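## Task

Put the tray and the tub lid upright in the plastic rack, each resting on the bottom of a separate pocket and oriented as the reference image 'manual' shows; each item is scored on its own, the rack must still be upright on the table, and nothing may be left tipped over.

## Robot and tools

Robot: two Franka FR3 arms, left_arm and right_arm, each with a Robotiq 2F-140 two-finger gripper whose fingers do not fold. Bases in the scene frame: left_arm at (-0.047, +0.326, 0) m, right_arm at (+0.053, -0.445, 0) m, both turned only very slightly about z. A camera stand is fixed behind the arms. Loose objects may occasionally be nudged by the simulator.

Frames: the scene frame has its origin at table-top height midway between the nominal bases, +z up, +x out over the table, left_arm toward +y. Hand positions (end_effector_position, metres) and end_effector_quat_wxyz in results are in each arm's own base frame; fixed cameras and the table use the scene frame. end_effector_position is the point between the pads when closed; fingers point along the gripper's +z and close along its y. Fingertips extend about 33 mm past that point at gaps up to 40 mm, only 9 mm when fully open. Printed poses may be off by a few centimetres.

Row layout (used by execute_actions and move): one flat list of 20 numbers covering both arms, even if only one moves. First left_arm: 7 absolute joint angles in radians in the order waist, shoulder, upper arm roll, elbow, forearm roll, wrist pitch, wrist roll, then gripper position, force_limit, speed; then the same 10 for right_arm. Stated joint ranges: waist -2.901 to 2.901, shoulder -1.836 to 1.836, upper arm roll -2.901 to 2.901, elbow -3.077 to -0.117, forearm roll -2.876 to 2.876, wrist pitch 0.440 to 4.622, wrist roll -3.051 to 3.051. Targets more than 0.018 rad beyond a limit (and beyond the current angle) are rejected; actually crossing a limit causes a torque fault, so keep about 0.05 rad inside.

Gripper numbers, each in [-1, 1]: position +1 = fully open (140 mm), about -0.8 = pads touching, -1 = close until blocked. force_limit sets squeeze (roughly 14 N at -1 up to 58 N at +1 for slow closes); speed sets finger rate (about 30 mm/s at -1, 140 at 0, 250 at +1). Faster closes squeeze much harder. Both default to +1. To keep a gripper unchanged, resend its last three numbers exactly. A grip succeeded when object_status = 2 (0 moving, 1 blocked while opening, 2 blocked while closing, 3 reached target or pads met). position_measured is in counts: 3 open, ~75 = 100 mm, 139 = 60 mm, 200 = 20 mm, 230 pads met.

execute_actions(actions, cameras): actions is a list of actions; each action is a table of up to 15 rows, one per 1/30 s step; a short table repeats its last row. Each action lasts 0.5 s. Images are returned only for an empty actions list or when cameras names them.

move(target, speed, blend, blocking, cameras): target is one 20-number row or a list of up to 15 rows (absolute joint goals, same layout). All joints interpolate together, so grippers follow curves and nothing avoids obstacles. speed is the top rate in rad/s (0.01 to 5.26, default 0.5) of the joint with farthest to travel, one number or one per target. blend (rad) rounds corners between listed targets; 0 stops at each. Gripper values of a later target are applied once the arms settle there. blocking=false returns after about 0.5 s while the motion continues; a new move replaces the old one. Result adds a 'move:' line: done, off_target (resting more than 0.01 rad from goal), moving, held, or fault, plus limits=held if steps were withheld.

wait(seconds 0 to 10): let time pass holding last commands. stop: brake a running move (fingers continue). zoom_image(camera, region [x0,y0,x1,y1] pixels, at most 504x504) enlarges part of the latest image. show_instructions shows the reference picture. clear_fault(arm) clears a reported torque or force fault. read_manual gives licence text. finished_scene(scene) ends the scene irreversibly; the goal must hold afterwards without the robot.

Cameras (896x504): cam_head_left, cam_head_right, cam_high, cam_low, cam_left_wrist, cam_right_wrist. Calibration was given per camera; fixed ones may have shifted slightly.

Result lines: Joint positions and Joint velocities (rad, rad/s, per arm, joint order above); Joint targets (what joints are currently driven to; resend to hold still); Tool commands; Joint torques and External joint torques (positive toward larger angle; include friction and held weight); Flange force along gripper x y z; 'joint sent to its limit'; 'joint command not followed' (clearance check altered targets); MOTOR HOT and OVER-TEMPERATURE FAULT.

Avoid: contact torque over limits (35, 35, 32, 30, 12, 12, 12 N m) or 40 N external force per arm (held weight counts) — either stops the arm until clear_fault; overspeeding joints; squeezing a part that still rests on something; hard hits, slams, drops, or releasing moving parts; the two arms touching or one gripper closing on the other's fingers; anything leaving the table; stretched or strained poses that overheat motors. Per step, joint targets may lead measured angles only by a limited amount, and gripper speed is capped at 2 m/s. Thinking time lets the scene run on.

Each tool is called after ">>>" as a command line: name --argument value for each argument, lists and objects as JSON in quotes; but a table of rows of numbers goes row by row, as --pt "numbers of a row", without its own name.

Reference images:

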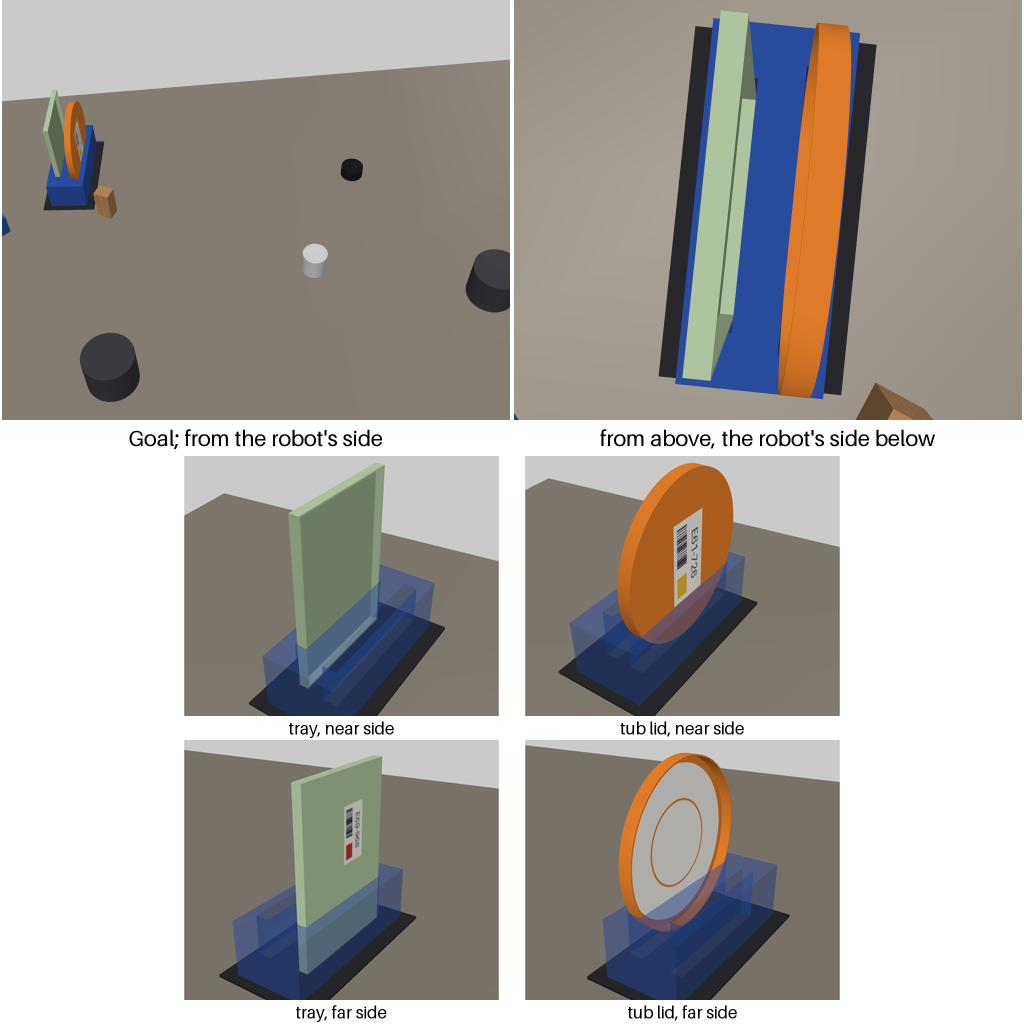

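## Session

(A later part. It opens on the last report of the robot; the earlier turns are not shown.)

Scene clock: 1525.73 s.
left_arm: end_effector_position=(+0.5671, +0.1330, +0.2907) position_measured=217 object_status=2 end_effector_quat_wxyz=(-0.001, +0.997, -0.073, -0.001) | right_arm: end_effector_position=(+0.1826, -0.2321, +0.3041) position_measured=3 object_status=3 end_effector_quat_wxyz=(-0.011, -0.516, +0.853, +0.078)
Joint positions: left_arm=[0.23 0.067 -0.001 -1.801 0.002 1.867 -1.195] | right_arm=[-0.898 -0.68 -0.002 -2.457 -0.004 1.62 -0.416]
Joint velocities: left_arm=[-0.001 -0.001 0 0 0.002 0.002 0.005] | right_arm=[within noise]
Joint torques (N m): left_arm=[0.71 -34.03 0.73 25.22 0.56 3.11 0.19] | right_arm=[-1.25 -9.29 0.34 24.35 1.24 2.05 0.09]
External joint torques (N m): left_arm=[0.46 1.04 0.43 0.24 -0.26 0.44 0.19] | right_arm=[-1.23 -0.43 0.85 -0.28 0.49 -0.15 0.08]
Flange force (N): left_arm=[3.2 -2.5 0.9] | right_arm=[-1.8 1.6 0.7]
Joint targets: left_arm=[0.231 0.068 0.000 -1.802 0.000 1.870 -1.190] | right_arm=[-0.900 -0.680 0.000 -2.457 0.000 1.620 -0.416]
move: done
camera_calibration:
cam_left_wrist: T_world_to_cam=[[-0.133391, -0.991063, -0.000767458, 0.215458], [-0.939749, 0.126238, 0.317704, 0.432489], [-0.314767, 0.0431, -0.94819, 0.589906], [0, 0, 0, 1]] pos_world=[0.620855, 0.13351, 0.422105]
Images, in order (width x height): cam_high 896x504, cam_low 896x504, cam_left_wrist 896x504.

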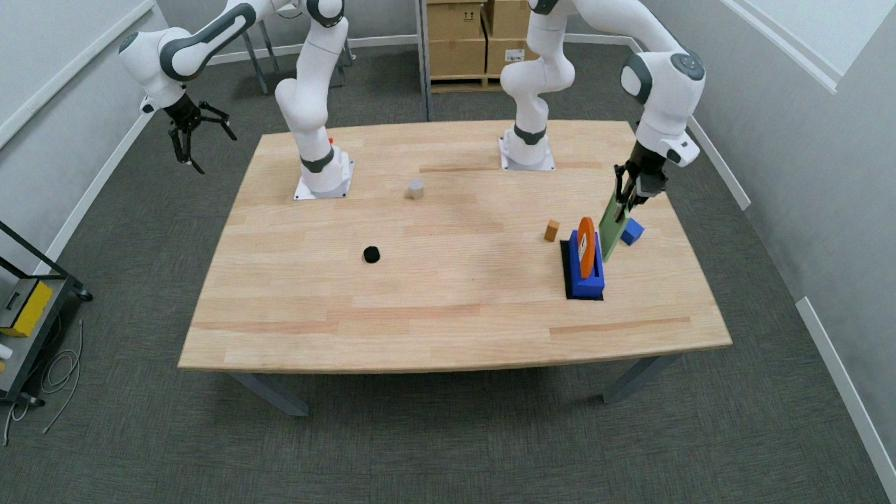

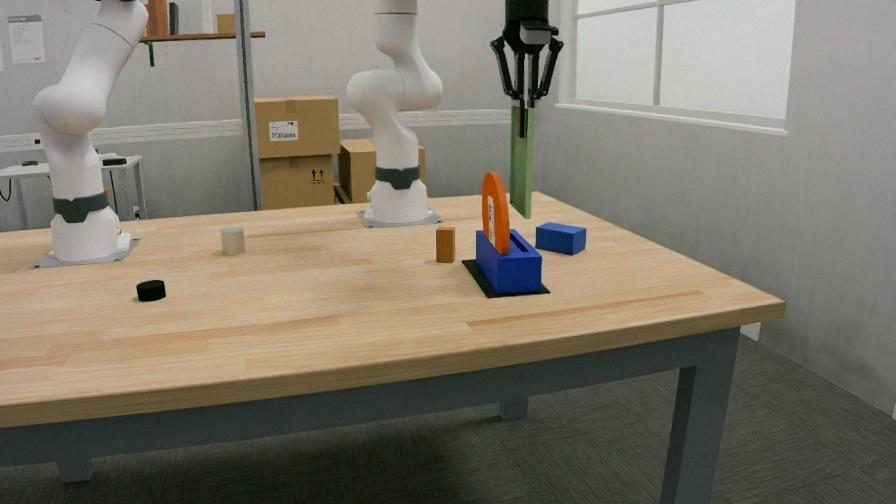

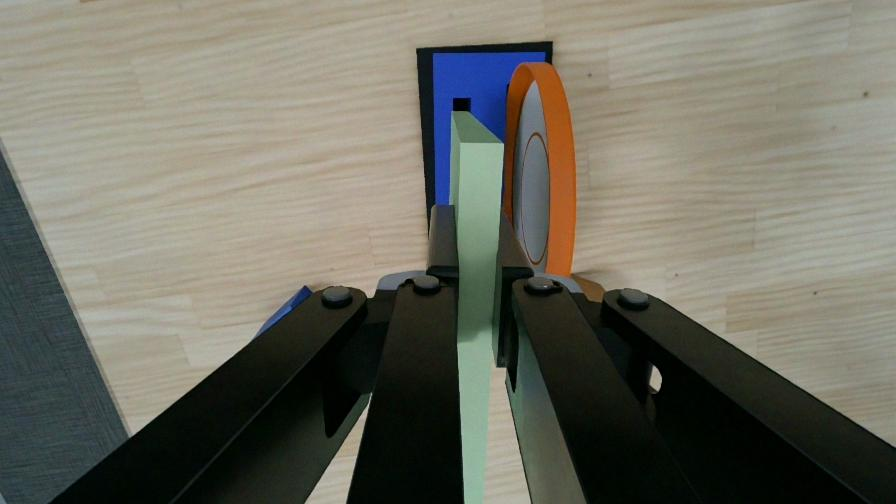

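>>> move --pt "0.2265 0.0857 0 -1.8562 0 1.9419 -1.1945 -1 0.1 -1 -0.9 -0.68 0 -2.457 0 1.62 -0.416 1 1 1" --speed 0.08 --cameras '["cam_left_wrist","cam_low"]'

>>> zoom_image --camera "cam_low" --region '[450, 150, 570, 300]'

Scene clock: 1554.37 s.
left_arm: end_effector_position=(+0.5695, +0.1321, +0.2609) position_measured=217 object_status=2 end_effector_quat_wxyz=(-0.001, +0.997, -0.075, -0.001) | right_arm: end_effector_position=(+0.1826, -0.2321, +0.3041) position_measured=3 object_status=3 end_effector_quat_wxyz=(-0.011, -0.516, +0.853, +0.078)
Joint positions: left_arm=[0.228 0.085 -0.001 -1.855 0.002 1.939 -1.194] | right_arm=[-0.898 -0.68 -0.002 -2.457 -0.004 1.62 -0.416]
Joint velocities: left_arm=[-0.001 0.002 -0.001 -0.001 -0.001 0.005 0.001] | right_arm=[within noise]
Joint torques (N m): left_arm=[0 -34.34 0.78 25.1 0.53 3.07 -0.07] | right_arm=[-1.29 -9.26 0.39 24.41 1.26 2.06 0.14]
External joint torques (N m): left_arm=[-0.11 1.28 0.6 0.19 -0.26 0.41 -0.07] | right_arm=[-1.31 -0.42 0.85 -0.17 0.5 -0.14 0.13]
Flange force (N): left_arm=[4.0 -1.9 1.2] | right_arm=[-1.8 1.3 0.4]
Joint targets: left_arm=[0.227 0.086 0.000 -1.856 0.000 1.942 -1.194] | right_arm=[-0.900 -0.680 0.000 -2.457 0.000 1.620 -0.416]
move: done
camera_calibration:
cam_left_wrist: T_world_to_cam=[[-0.137631, -0.990483, -0.000794812, 0.217142], [-0.939285, 0.130263, 0.31745, 0.443639], [-0.314326, 0.0444377, -0.948275, 0.562038], [0, 0, 0, 1]] pos_world=[0.623252, 0.13231, 0.392305]
Images, in order (width x height): cam_low 896x504, cam_left_wrist 896x504.

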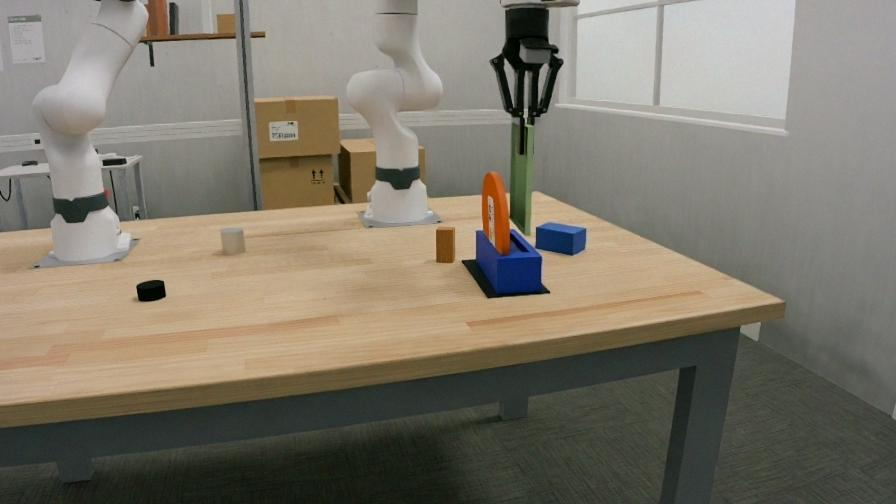

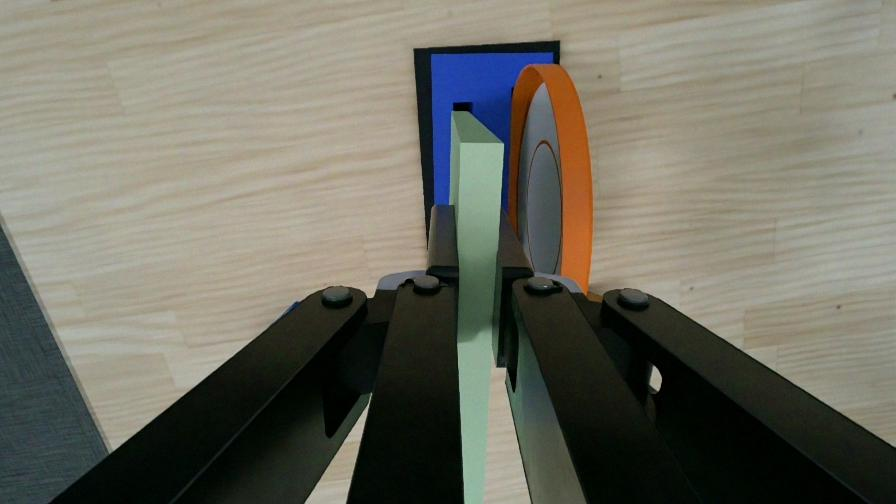

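Scaled by 3.360 from the camera's 896x504 image, which has a finer 1280x720 frame.

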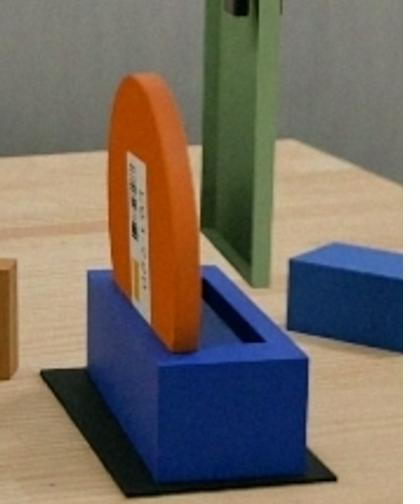

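>>> move --pt "0.2215 0.0909 0 -1.8752 0 1.9661 -1.1995 -1 0.1 -1 -0.9 -0.68 0 -2.457 0 1.62 -0.416 1 1 1" --speed 0.1 --cameras '["cam_low","cam_left_wrist"]'

>>> zoom_image --camera "cam_low" --region '[450, 150, 570, 300]'

Scene clock: 1583.33 s.
left_arm: end_effector_position=(+0.5702, +0.1292, +0.2511) position_measured=217 object_status=2 end_effector_quat_wxyz=(-0.001, +0.997, -0.077, +0.000) | right_arm: end_effector_position=(+0.1826, -0.2321, +0.3041) position_measured=3 object_status=3 end_effector_quat_wxyz=(-0.011, -0.516, +0.853, +0.078)
Joint positions: left_arm=[0.223 0.089 -0.001 -1.874 0.002 1.963 -1.196] | right_arm=[-0.898 -0.68 -0.002 -2.457 -0.004 1.62 -0.416]
Joint velocities: left_arm=[0.001 0 -0.001 0.001 0 0.003 0] | right_arm=[within noise]
Joint torques (N m): left_arm=[0.02 -34.32 0.76 24.97 0.53 2.99 -0.09] | right_arm=[-1.26 -9.32 0.37 24.34 1.24 2.06 0.14]
External joint torques (N m): left_arm=[-0.1 1.54 0.56 0.08 -0.25 0.32 -0.09] | right_arm=[-1.32 -0.5 0.78 -0.23 0.48 -0.13 0.13]
Flange force (N): left_arm=[4.3 -1.9 1.5] | right_arm=[-1.8 1.7 0.6]
Joint targets: left_arm=[0.222 0.091 0.000 -1.875 0.000 1.966 -1.200] | right_arm=[-0.900 -0.680 0.000 -2.457 0.000 1.620 -0.416]
move: done
camera_calibration:
cam_left_wrist: T_world_to_cam=[[-0.14081, -0.990036, -0.000884131, 0.216204], [-0.938958, 0.133262, 0.317174, 0.447184], [-0.313896, 0.0454913, -0.948367, 0.552792], [0, 0, 0, 1]] pos_world=[0.62385, 0.12931, 0.382605]
Images, in order (width x height): cam_low 896x504, cam_left_wrist 896x504.

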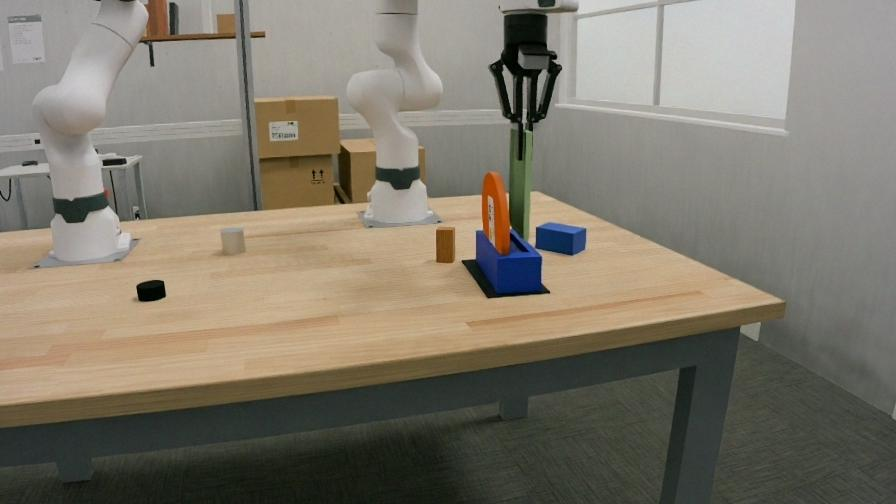

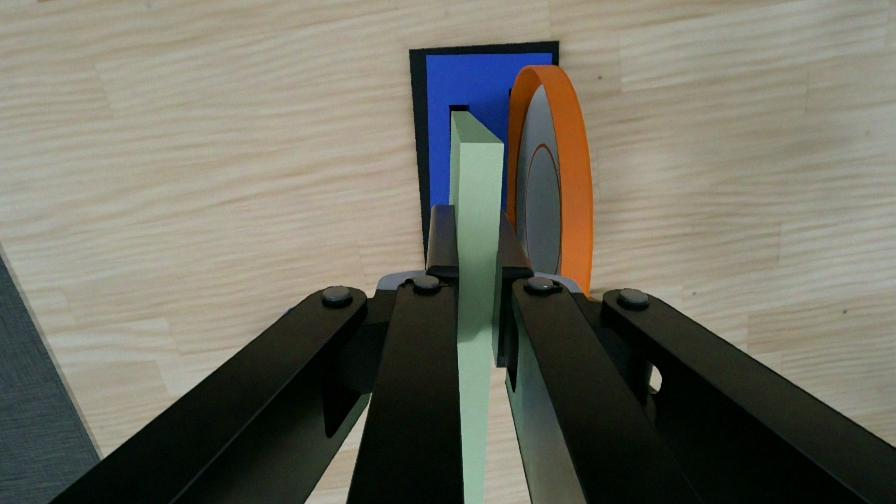

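Scaled by 3.360 from the camera's 896x504 image, which has a finer 1280x720 frame.

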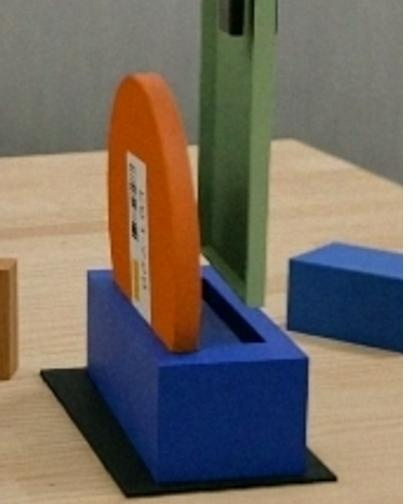

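>>> zoom_image --camera "cam_left_wrist" --region '[400, 80, 540, 220]'

Scaled by 3.600 from the camera's 896x504 image, which has a finer 1280x720 frame.

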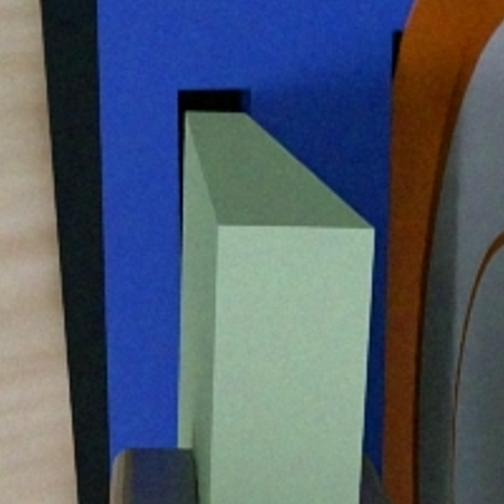

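>>> move --pt "0.2215 0.1014 0 -1.8746 0 1.976 -1.1995 -1 0.1 -1 -0.9 -0.68 0 -2.457 0 1.62 -0.416 1 1 1" --pt "0.2215 0.1042 0 -1.8834 0 1.988 -1.1995 -1 0.1 -1 -0.9 -0.68 0 -2.457 0 1.62 -0.416 1 1 1" --speed 0.08 --cameras '["cam_low","cam_left_wrist"]'

>>> zoom_image --camera "cam_left_wrist" --region '[400, 80, 540, 220]'

>>> zoom_image --camera "cam_low" --region '[450, 150, 570, 300]'

Scene clock: 1601.30 s.
left_arm: end_effector_position=(+0.5727, +0.1298, +0.2413) position_measured=217 object_status=2 end_effector_quat_wxyz=(-0.001, +0.997, -0.077, +0.000) | right_arm: end_effector_position=(+0.1826, -0.2321, +0.3041) position_measured=3 object_status=3 end_effector_quat_wxyz=(-0.011, -0.516, +0.853, +0.078)
Joint positions: left_arm=[0.223 0.103 -0.001 -1.882 0.002 1.985 -1.196] | right_arm=[-0.898 -0.68 -0.002 -2.457 -0.004 1.62 -0.416]
Joint velocities: left_arm=[0 -0.001 0.002 0 0.001 0.004 0.001] | right_arm=[within noise]
Joint torques (N m): left_arm=[0 -34.73 0.8 25 0.52 3.04 -0.14] | right_arm=[-1.24 -9.3 0.37 24.36 1.23 2.06 0.08]
External joint torques (N m): left_arm=[-0.17 1.63 0.55 0.06 -0.26 0.36 -0.14] | right_arm=[-1.32 -0.41 0.74 -0.24 0.47 -0.13 0.07]
Flange force (N): left_arm=[4.5 -1.8 1.8] | right_arm=[-1.5 1.5 0.6]
Joint targets: left_arm=[0.222 0.104 0.000 -1.883 0.000 1.988 -1.200] | right_arm=[-0.900 -0.680 0.000 -2.457 0.000 1.620 -0.416]
move: done
camera_calibration:
cam_left_wrist: T_world_to_cam=[[-0.140403, -0.990094, -0.000952997, 0.216821], [-0.939088, 0.132864, 0.316956, 0.452788], [-0.31369, 0.0453965, -0.94844, 0.54417], [0, 0, 0, 1]] pos_world=[0.626351, 0.12981, 0.372805]
Images, in order (width x height): cam_low 896x504, cam_left_wrist 896x504.

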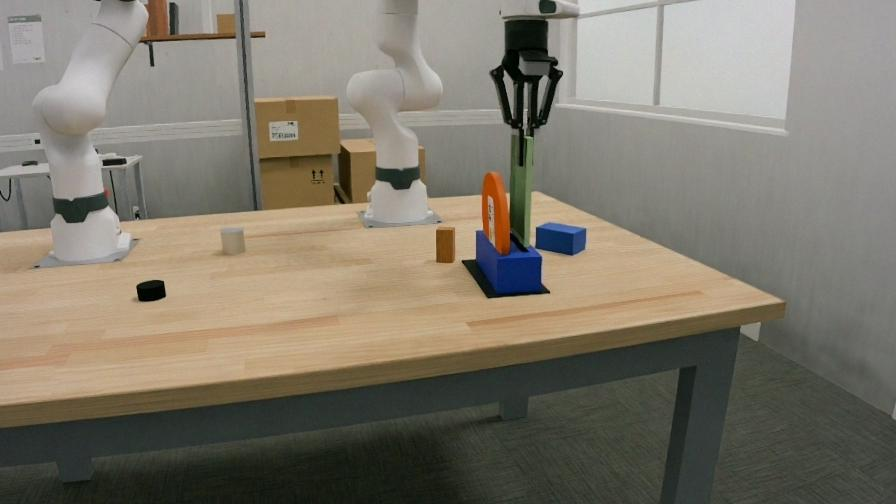

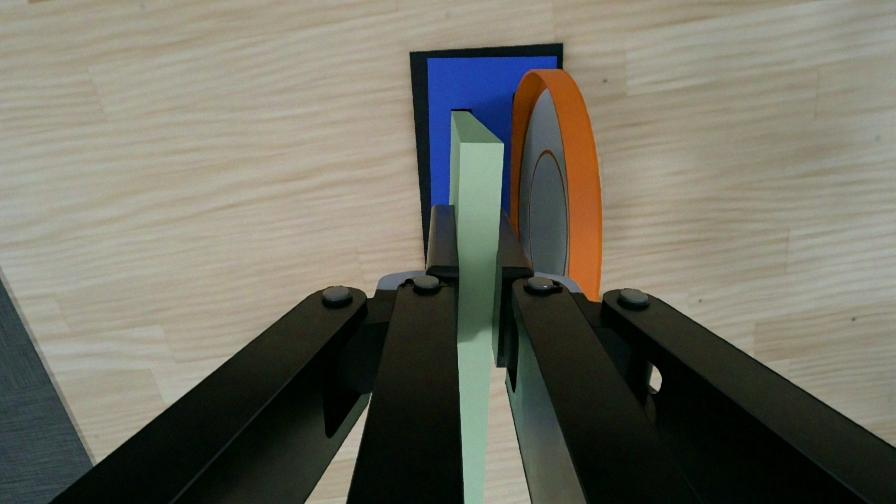

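Scaled by 3.600 from the camera's 896x504 image, which has a finer 1280x720 frame.

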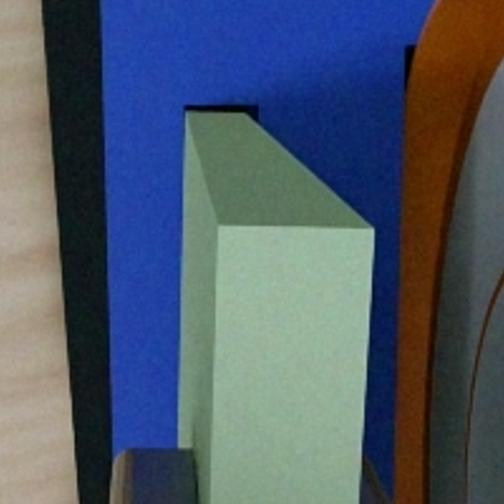

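Scaled by 3.360 from the camera's 896x504 image, which has a finer 1280x720 frame.

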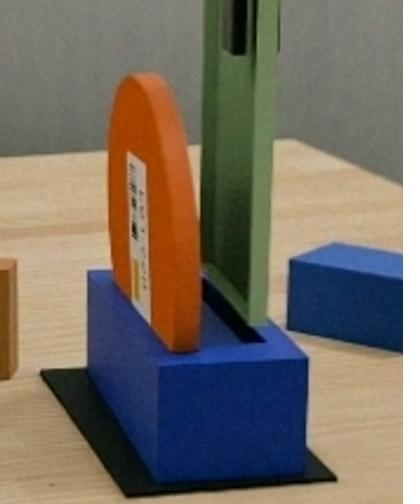

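>>> move --pt "0.2185 0.1042 0 -1.8834 0 1.988 -1.2025 -1 0.1 -1 -0.9 -0.68 0 -2.457 0 1.62 -0.416 1 1 1" --pt "0.2185 0.109 0 -1.893 0 2.002 -1.2025 -1 0.1 -1 -0.9 -0.68 0 -2.457 0 1.62 -0.416 1 1 1" --speed 0.06 --cameras '["cam_low","cam_left_wrist"]'

>>> zoom_image --camera "cam_left_wrist" --region '[400, 80, 540, 220]'

>>> zoom_image --camera "cam_low" --region '[450, 150, 570, 300]'

Scene clock: 1609.00 s.
left_arm: end_effector_position=(+0.5732, +0.1281, +0.2351) position_measured=217 object_status=2 end_effector_quat_wxyz=(-0.001, +0.997, -0.077, -0.001) | right_arm: end_effector_position=(+0.1826, -0.2321, +0.3041) position_measured=3 object_status=3 end_effector_quat_wxyz=(-0.011, -0.516, +0.853, +0.078)
Joint positions: left_arm=[0.22 0.108 -0.001 -1.892 0.002 1.999 -1.199] | right_arm=[-0.898 -0.68 -0.002 -2.457 -0.004 1.62 -0.416]
Joint velocities: left_arm=[0 0 -0.001 0 0.001 0.005 0] | right_arm=[within noise]
Joint torques (N m): left_arm=[0 -34.83 0.78 24.98 0.53 3.02 -0.16] | right_arm=[-1.28 -9.29 0.38 24.36 1.23 2.05 0.18]
External joint torques (N m): left_arm=[-0.11 1.45 0.58 0.25 -0.25 0.36 -0.16] | right_arm=[-1.26 -0.49 0.9 -0.21 0.48 -0.14 0.17]
Flange force (N): left_arm=[4.7 -1.9 1.4] | right_arm=[-2.1 1.5 0.5]
Joint targets: left_arm=[0.219 0.109 0.000 -1.893 0.000 2.002 -1.202] | right_arm=[-0.900 -0.680 0.000 -2.457 0.000 1.620 -0.416]
move: done
camera_calibration:
cam_left_wrist: T_world_to_cam=[[-0.140563, -0.990071, -0.000731328, 0.215232], [-0.938923, 0.133067, 0.317359, 0.455265], [-0.314111, 0.0452956, -0.948305, 0.538783], [0, 0, 0, 1]] pos_world=[0.62695, 0.12811, 0.366605]
Images, in order (width x height): cam_low 896x504, cam_left_wrist 896x504.

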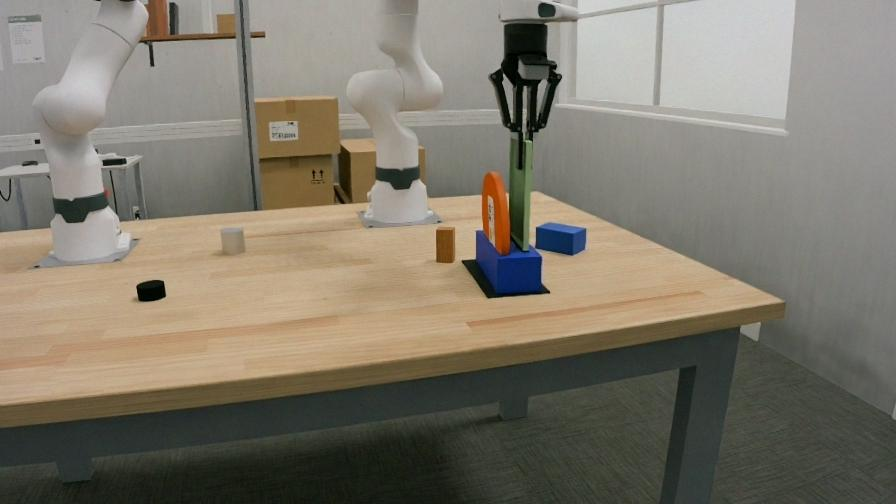

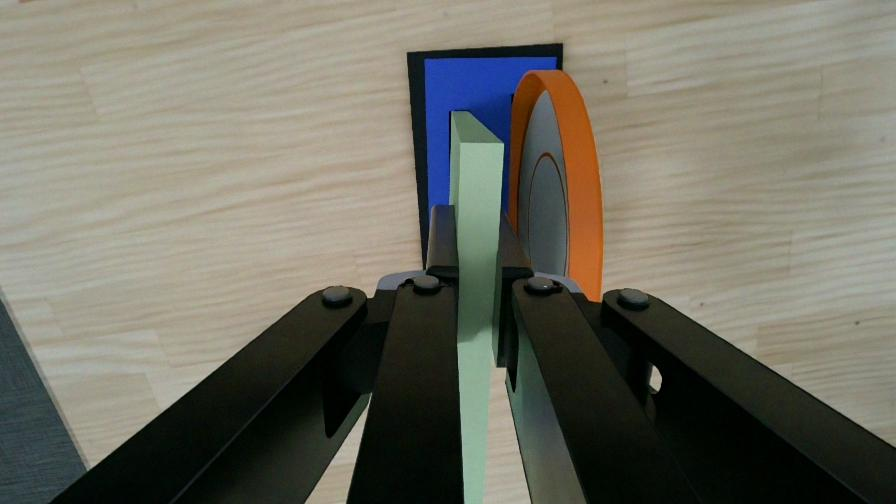

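Scaled by 3.600 from the camera's 896x504 image, which has a finer 1280x720 frame.

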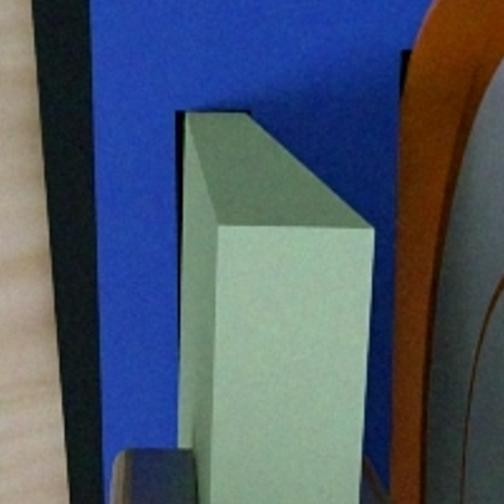

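Scaled by 3.360 from the camera's 896x504 image, which has a finer 1280x720 frame.

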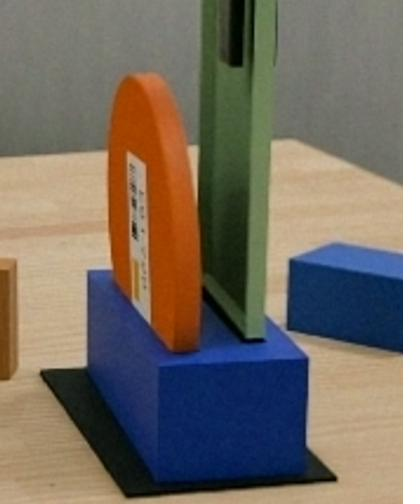

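>>> move --pt "0.2197 0.1058 0 -1.897 0 2.0028 -1.2013 -1 0.1 -1 -0.9 -0.68 0 -2.457 0 1.62 -0.416 1 1 1" --pt "0.2197 0.1108 0 -1.9133 0 2.0241 -1.2013 -1 0.1 -1 -0.9 -0.68 0 -2.457 0 1.62 -0.416 1 1 1" --speed 0.06 --cameras '["cam_low"]'

>>> zoom_image --camera "cam_low" --region '[450, 150, 570, 300]'

Scene clock: 1620.57 s.
left_arm: end_effector_position=(+0.5725, +0.1279, +0.2271) position_measured=217 object_status=2 end_effector_quat_wxyz=(-0.001, +0.997, -0.076, +0.001) | right_arm: end_effector_position=(+0.1826, -0.2321, +0.3041) position_measured=3 object_status=3 end_effector_quat_wxyz=(-0.011, -0.516, +0.853, +0.078)
Joint positions: left_arm=[0.22 0.109 -0.001 -1.912 0.002 2.022 -1.2] | right_arm=[-0.898 -0.68 -0.002 -2.457 -0.004 1.62 -0.416]
Joint velocities: left_arm=[0.001 0.001 0 0 0 0.004 0.001] | right_arm=[within noise]
Joint torques (N m): left_arm=[0.34 -34.53 0.76 24.56 0.53 2.88 -0.06] | right_arm=[-1.3 -9.34 0.43 24.37 1.23 2.06 0.06]
External joint torques (N m): left_arm=[0.26 1.69 0.58 -0.09 -0.24 0.22 -0.06] | right_arm=[-1.33 -0.4 0.88 -0.25 0.48 -0.13 0.05]
Flange force (N): left_arm=[4.0 -2.2 1.9] | right_arm=[-1.7 1.4 0.6]
Joint targets: left_arm=[0.220 0.111 0.000 -1.913 0.000 2.024 -1.201] | right_arm=[-0.900 -0.680 0.000 -2.457 0.000 1.620 -0.416]
move: done
Images, in order (width x height): cam_low 896x504.

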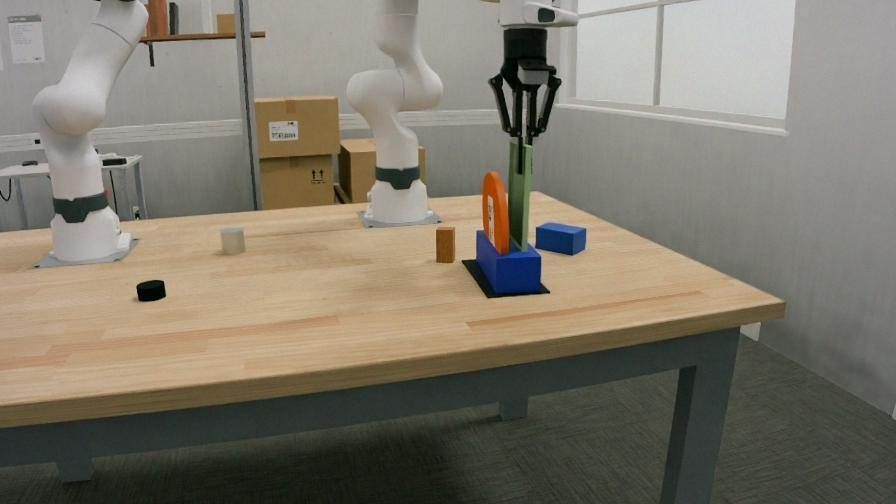

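Scaled by 3.360 from the camera's 896x504 image, which has a finer 1280x720 frame.

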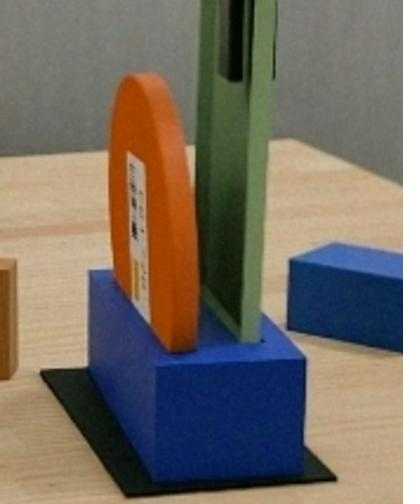

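>>> move --pt "0.22 0.1164 0 -1.9301 0 2.0465 -1.2013 -1 0.1 -1 -0.9 -0.68 0 -2.457 0 1.62 -0.416 1 1 1" --speed 0.05 --cameras '["cam_left_wrist"]'

>>> zoom_image --camera "cam_left_wrist" --region '[400, 80, 540, 220]'

Scene clock: 1627.10 s.
left_arm: end_effector_position=(+0.5722, +0.1278, +0.2183) position_measured=217 object_status=2 end_effector_quat_wxyz=(-0.001, +0.997, -0.076, +0.001) | right_arm: end_effector_position=(+0.1826, -0.2321, +0.3041) position_measured=3 object_status=3 end_effector_quat_wxyz=(-0.011, -0.516, +0.853, +0.078)
Joint positions: left_arm=[0.22 0.114 -0.001 -1.928 0.002 2.045 -1.2] | right_arm=[-0.898 -0.68 -0.002 -2.457 -0.004 1.62 -0.416]
Joint velocities: left_arm=[0.001 0.001 -0.001 -0.001 0 0.003 0] | right_arm=[within noise]
Joint torques (N m): left_arm=[0.35 -34.31 0.79 24.54 0.5 2.93 -0.05] | right_arm=[-1.39 -9.36 0.36 24.38 1.22 2.01 0.07]
External joint torques (N m): left_arm=[0.2 1.93 0.55 0 -0.25 0.26 -0.05] | right_arm=[-1.41 -0.51 0.81 -0.25 0.47 -0.19 0.06]
Flange force (N): left_arm=[5.0 -2.5 2.2] | right_arm=[-1.7 1.9 0.6]
Joint targets: left_arm=[0.220 0.116 0.000 -1.930 0.000 2.046 -1.201] | right_arm=[-0.900 -0.680 0.000 -2.457 0.000 1.620 -0.416]
move: done
camera_calibration:
cam_left_wrist: T_world_to_cam=[[-0.139839, -0.990173, -0.00182052, 0.214769], [-0.93997, 0.132171, 0.314622, 0.460979], [-0.311289, 0.0457077, -0.949215, 0.521113], [0, 0, 0, 1]] pos_world=[0.625556, 0.127911, 0.350005]
Images, in order (width x height): cam_left_wrist 896x504.

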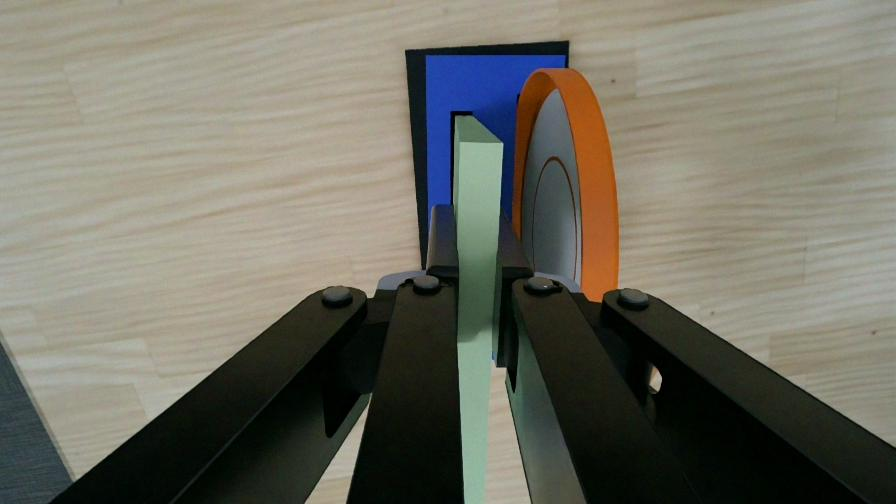

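Scaled by 3.600 from the camera's 896x504 image, which has a finer 1280x720 frame.

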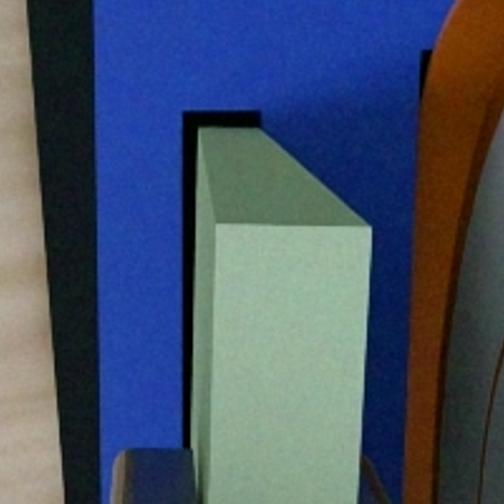

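>>> move --pt "0.22 0.1193 0 -1.9385 0 2.0577 -1.2013 -1 0.1 -1 -0.9 -0.68 0 -2.457 0 1.62 -0.416 1 1 1" --speed 0.05

>>> move --pt "0.22 0.1222 0 -1.9469 0 2.0689 -1.2013 -1 0.1 -1 -0.9 -0.68 0 -2.457 0 1.62 -0.416 1 1 1" --speed 0.05 --cameras '["cam_low"]'

>>> zoom_image --camera "cam_low" --region '[450, 150, 570, 300]'

Scene clock: 1633.87 s.
left_arm: end_effector_position=(+0.5720, +0.1278, +0.2138) position_measured=217 object_status=2 end_effector_quat_wxyz=(-0.001, +0.997, -0.076, +0.001) | right_arm: end_effector_position=(+0.1826, -0.2321, +0.3041) position_measured=3 object_status=3 end_effector_quat_wxyz=(-0.011, -0.516, +0.853, +0.078)
Joint positions: left_arm=[0.22 0.117 -0.001 -1.936 0.002 2.056 -1.2] | right_arm=[-0.898 -0.68 -0.002 -2.457 -0.004 1.62 -0.416]
Joint velocities: left_arm=[0 0 0 0 -0.001 0.004 0] | right_arm=[within noise]
Joint torques (N m): left_arm=[0.32 -34.31 0.77 24.16 0.52 2.89 -0.02] | right_arm=[-1.34 -9.33 0.38 24.31 1.23 2.03 0.12]
External joint torques (N m): left_arm=[0.21 2.26 0.56 -0.5 -0.23 0.2 -0.02] | right_arm=[-1.32 -0.41 0.87 -0.34 0.48 -0.17 0.11]
Flange force (N): left_arm=[4.0 -2.2 3.1] | right_arm=[-1.9 1.6 0.8]
Joint targets: left_arm=[0.220 0.119 0.000 -1.938 0.000 2.058 -1.201] | right_arm=[-0.900 -0.680 0.000 -2.457 0.000 1.620 -0.416]
move: done

Scene clock: 1634.63 s.
left_arm: end_effector_position=(+0.5718, +0.1277, +0.2094) position_measured=217 object_status=2 end_effector_quat_wxyz=(-0.001, +0.997, -0.076, +0.001) | right_arm: end_effector_position=(+0.1826, -0.2321, +0.3041) position_measured=3 object_status=3 end_effector_quat_wxyz=(-0.011, -0.516, +0.853, +0.078)
Joint positions: left_arm=[0.22 0.12 -0.001 -1.945 0.002 2.068 -1.2] | right_arm=[-0.898 -0.68 -0.002 -2.457 -0.004 1.62 -0.416]
Joint velocities: left_arm=[0 -0.001 -0.001 -0.001 0 0.003 0] | right_arm=[within noise]
Joint torques (N m): left_arm=[0.39 -34.32 0.78 23.69 0.51 2.81 -0.03] | right_arm=[-1.26 -9.31 0.42 24.38 1.24 2.04 0.1]
External joint torques (N m): left_arm=[0.25 1.91 0.53 -0.69 -0.24 0.16 -0.03] | right_arm=[-1.32 -0.38 0.81 -0.27 0.48 -0.16 0.08]
Flange force (N): left_arm=[2.4 -1.6 3.1] | right_arm=[-1.6 1.5 0.6]
Joint targets: left_arm=[0.220 0.122 0.000 -1.947 0.000 2.069 -1.201] | right_arm=[-0.900 -0.680 0.000 -2.457 0.000 1.620 -0.416]
move: done
Images, in order (width x height): cam_low 896x504.

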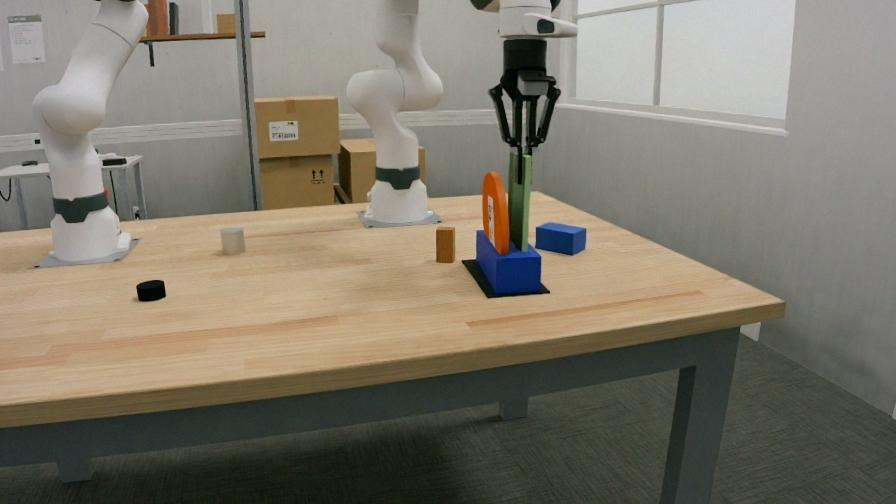

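Scaled by 3.360 from the camera's 896x504 image, which has a finer 1280x720 frame.

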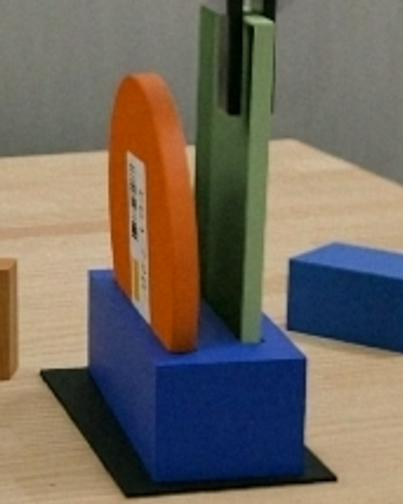

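>>> move --pt "0.22 0.1251 0 -1.9553 0 2.0801 -1.2013 -1 0.1 -1 -0.9 -0.68 0 -2.457 0 1.62 -0.416 1 1 1" --speed 0.04

>>> move --pt "0.22 0.1275 0 -1.962 0 2.0891 -1.2013 -1 0.1 -1 -0.9 -0.68 0 -2.457 0 1.62 -0.416 1 1 1" --speed 0.04

Scene clock: 1639.57 s.
left_arm: end_effector_position=(+0.5716, +0.1277, +0.2049) position_measured=217 object_status=2 end_effector_quat_wxyz=(-0.001, +0.997, -0.076, +0.001) | right_arm: end_effector_position=(+0.1826, -0.2321, +0.3041) position_measured=3 object_status=3 end_effector_quat_wxyz=(-0.011, -0.516, +0.853, +0.078)
Joint positions: left_arm=[0.22 0.122 -0.001 -1.953 0.002 2.079 -1.2] | right_arm=[-0.898 -0.68 -0.002 -2.457 -0.004 1.62 -0.416]
Joint velocities: left_arm=[-0.002 0.001 0 -0.002 0 0.003 0.001] | right_arm=[within noise]
Joint torques (N m): left_arm=[0.41 -34.28 0.77 24.15 0.5 2.68 0.02] | right_arm=[-1.32 -9.34 0.37 24.41 1.23 2.06 0.09]
External joint torques (N m): left_arm=[0.38 2.09 0.63 -0.22 -0.24 0.01 0.02] | right_arm=[-1.33 -0.56 0.82 -0.13 0.47 -0.13 0.08]
Flange force (N): left_arm=[4.6 -2.8 2.2] | right_arm=[-1.8 1.7 0.4]
Joint targets: left_arm=[0.220 0.125 0.000 -1.955 0.000 2.080 -1.201] | right_arm=[-0.900 -0.680 0.000 -2.457 0.000 1.620 -0.416]
move: done

Scene clock: 1640.30 s.
left_arm: end_effector_position=(+0.5713, +0.1276, +0.2013) position_measured=217 object_status=2 end_effector_quat_wxyz=(-0.001, +0.997, -0.076, +0.002) | right_arm: end_effector_position=(+0.1826, -0.2321, +0.3041) position_measured=3 object_status=3 end_effector_quat_wxyz=(-0.011, -0.516, +0.853, +0.078)
Joint positions: left_arm=[0.22 0.125 -0.001 -1.96 0.002 2.088 -1.201] | right_arm=[-0.898 -0.68 -0.002 -2.457 -0.004 1.62 -0.416]
Joint torques (N m): left_arm=[0.42 -34.22 0.72 23.85 0.49 2.72 -0.02] | right_arm=[-1.18 -9.4 0.42 24.39 1.23 2.05 0.11]
External joint torques (N m): left_arm=[0.45 2.24 0.64 -0.53 -0.25 0.05 -0.02] | right_arm=[-1.23 -0.52 0.83 -0.24 0.47 -0.15 0.1]
Flange force (N): left_arm=[3.8 -2.5 3.0] | right_arm=[-1.9 1.8 0.6]
Joint targets: left_arm=[0.220 0.128 0.000 -1.962 0.000 2.089 -1.201] | right_arm=[-0.900 -0.680 0.000 -2.457 0.000 1.620 -0.416]
move: done

>>> move --pt "0.22 0.1306 0 -1.9695 0 2.1001 -1.2013 -1 0.1 -1 -0.9 -0.68 0 -2.457 0 1.62 -0.416 1 1 1" --speed 0.04

>>> move --pt "0.22 0.1335 0 -1.9765 0 2.11 -1.2013 -1 0.1 -1 -0.9 -0.68 0 -2.457 0 1.62 -0.416 1 1 1" --speed 0.04 --cameras '["cam_low"]'

>>> zoom_image --camera "cam_low" --region '[450, 150, 570, 300]'

Scene clock: 1646.83 s.
left_arm: end_effector_position=(+0.5711, +0.1276, +0.1969) position_measured=217 object_status=2 end_effector_quat_wxyz=(-0.001, +0.997, -0.076, +0.002) | right_arm: end_effector_position=(+0.1826, -0.2321, +0.3041) position_measured=3 object_status=3 end_effector_quat_wxyz=(-0.011, -0.516, +0.853, +0.078)
Joint positions: left_arm=[0.22 0.128 -0.001 -1.967 0.002 2.099 -1.201] | right_arm=[-0.898 -0.68 -0.002 -2.457 -0.004 1.62 -0.416]
Joint velocities: left_arm=[0 0.001 -0.002 -0.002 -0.001 0.003 0] | right_arm=[within noise]
Joint torques (N m): left_arm=[0.46 -34.34 0.79 24.1 0.5 2.75 -0.01] | right_arm=[-1.29 -9.38 0.38 24.35 1.22 2.06 0.13]
External joint torques (N m): left_arm=[0.3 2.22 0.52 -0.27 -0.24 0.07 -0.01] | right_arm=[-1.32 -0.61 0.83 -0.23 0.46 -0.14 0.11]
Flange force (N): left_arm=[4.7 -2.6 2.7] | right_arm=[-2.0 2.0 0.7]
Joint targets: left_arm=[0.220 0.131 0.000 -1.970 0.000 2.100 -1.201] | right_arm=[-0.900 -0.680 0.000 -2.457 0.000 1.620 -0.416]
move: done

Scene clock: 1647.60 s.
left_arm: end_effector_position=(+0.5709, +0.1275, +0.1930) position_measured=217 object_status=2 end_effector_quat_wxyz=(-0.001, +0.997, -0.076, +0.002) | right_arm: end_effector_position=(+0.1826, -0.2321, +0.3041) position_measured=3 object_status=3 end_effector_quat_wxyz=(-0.011, -0.516, +0.853, +0.078)
Joint positions: left_arm=[0.22 0.131 -0.001 -1.974 0.002 2.109 -1.201] | right_arm=[-0.898 -0.68 -0.002 -2.457 -0.004 1.62 -0.416]
Joint torques (N m): left_arm=[0.48 -34.3 0.76 23.94 0.51 2.7 -0.01] | right_arm=[-1.32 -9.3 0.38 24.37 1.25 2.06 0.12]
External joint torques (N m): left_arm=[0.46 2.27 0.63 -0.32 -0.21 0.02 -0.01] | right_arm=[-1.34 -0.39 0.82 -0.27 0.49 -0.14 0.11]
Flange force (N): left_arm=[4.6 -2.8 2.7] | right_arm=[-1.7 1.4 0.7]
Joint targets: left_arm=[0.220 0.134 0.000 -1.976 0.000 2.110 -1.201] | right_arm=[-0.900 -0.680 0.000 -2.457 0.000 1.620 -0.416]
move: done
Images, in order (width x height): cam_low 896x504.

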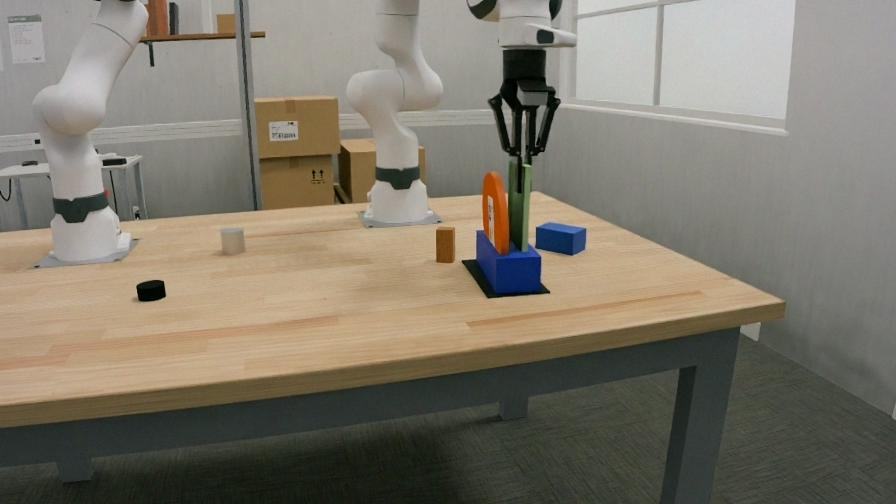

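Scaled by 3.360 from the camera's 896x504 image, which has a finer 1280x720 frame.

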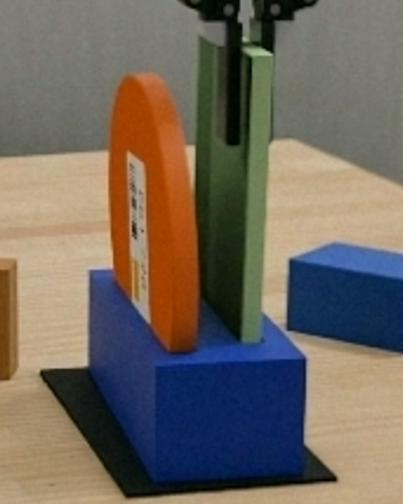

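>>> move --pt "0.22 0.1364 0 -1.9835 0 2.1199 -1.2013 -1 0.1 -1 -0.9 -0.68 0 -2.457 0 1.62 -0.416 1 1 1" --speed 0.03

>>> move --pt "0.22 0.1394 0 -1.9905 0 2.1299 -1.2013 -1 0.1 -1 -0.9 -0.68 0 -2.457 0 1.62 -0.416 1 1 1" --speed 0.03

Scene clock: 1652.93 s.
left_arm: end_effector_position=(+0.5706, +0.1274, +0.1890) position_measured=217 object_status=2 end_effector_quat_wxyz=(-0.001, +0.997, -0.076, +0.002) | right_arm: end_effector_position=(+0.1826, -0.2321, +0.3041) position_measured=3 object_status=3 end_effector_quat_wxyz=(-0.011, -0.516, +0.853, +0.078)
Joint positions: left_arm=[0.22 0.134 -0.001 -1.981 0.002 2.12 -1.201] | right_arm=[-0.898 -0.68 -0.002 -2.457 -0.004 1.62 -0.416]
Joint velocities: left_arm=[-0.001 -0.002 0 -0.001 0.001 0.003 0] | right_arm=[within noise]
Joint torques (N m): left_arm=[0.51 -34.4 0.84 23.8 0.48 2.66 -0.05] | right_arm=[-1.33 -9.29 0.37 24.39 1.23 2.06 0.11]
External joint torques (N m): left_arm=[0.23 2.29 0.46 -0.45 -0.25 -0.02 -0.05] | right_arm=[-1.37 -0.35 0.81 -0.28 0.47 -0.14 0.09]
Flange force (N): left_arm=[4.4 -2.3 2.9] | right_arm=[-1.6 1.4 0.7]
Joint targets: left_arm=[0.220 0.136 0.000 -1.984 0.000 2.120 -1.201] | right_arm=[-0.900 -0.680 0.000 -2.457 0.000 1.620 -0.416]
move: done

Scene clock: 1653.70 s.
left_arm: end_effector_position=(+0.5704, +0.1274, +0.1851) position_measured=217 object_status=2 end_effector_quat_wxyz=(-0.002, +0.997, -0.076, +0.002) | right_arm: end_effector_position=(+0.1826, -0.2321, +0.3041) position_measured=3 object_status=3 end_effector_quat_wxyz=(-0.011, -0.516, +0.853, +0.078)
Joint positions: left_arm=[0.22 0.137 -0.001 -1.988 0.002 2.13 -1.201] | right_arm=[-0.898 -0.68 -0.002 -2.457 -0.004 1.62 -0.416]
Joint velocities: left_arm=[0.001 0.001 0.001 0 0 0.003 -0.001] | right_arm=[within noise]
Joint torques (N m): left_arm=[0.56 -34.27 0.89 23.31 0.49 2.64 -0.02] | right_arm=[-1.27 -9.33 0.4 24.36 1.22 2.06 0.11]
External joint torques (N m): left_arm=[0.44 2.3 0.66 -0.81 -0.23 -0.03 -0.02] | right_arm=[-1.26 -0.48 0.91 -0.23 0.46 -0.13 0.09]
Flange force (N): left_arm=[3.0 -2.1 3.4] | right_arm=[-1.9 1.6 0.6]
Joint targets: left_arm=[0.220 0.139 0.000 -1.991 0.000 2.130 -1.201] | right_arm=[-0.900 -0.680 0.000 -2.457 0.000 1.620 -0.416]
move: done


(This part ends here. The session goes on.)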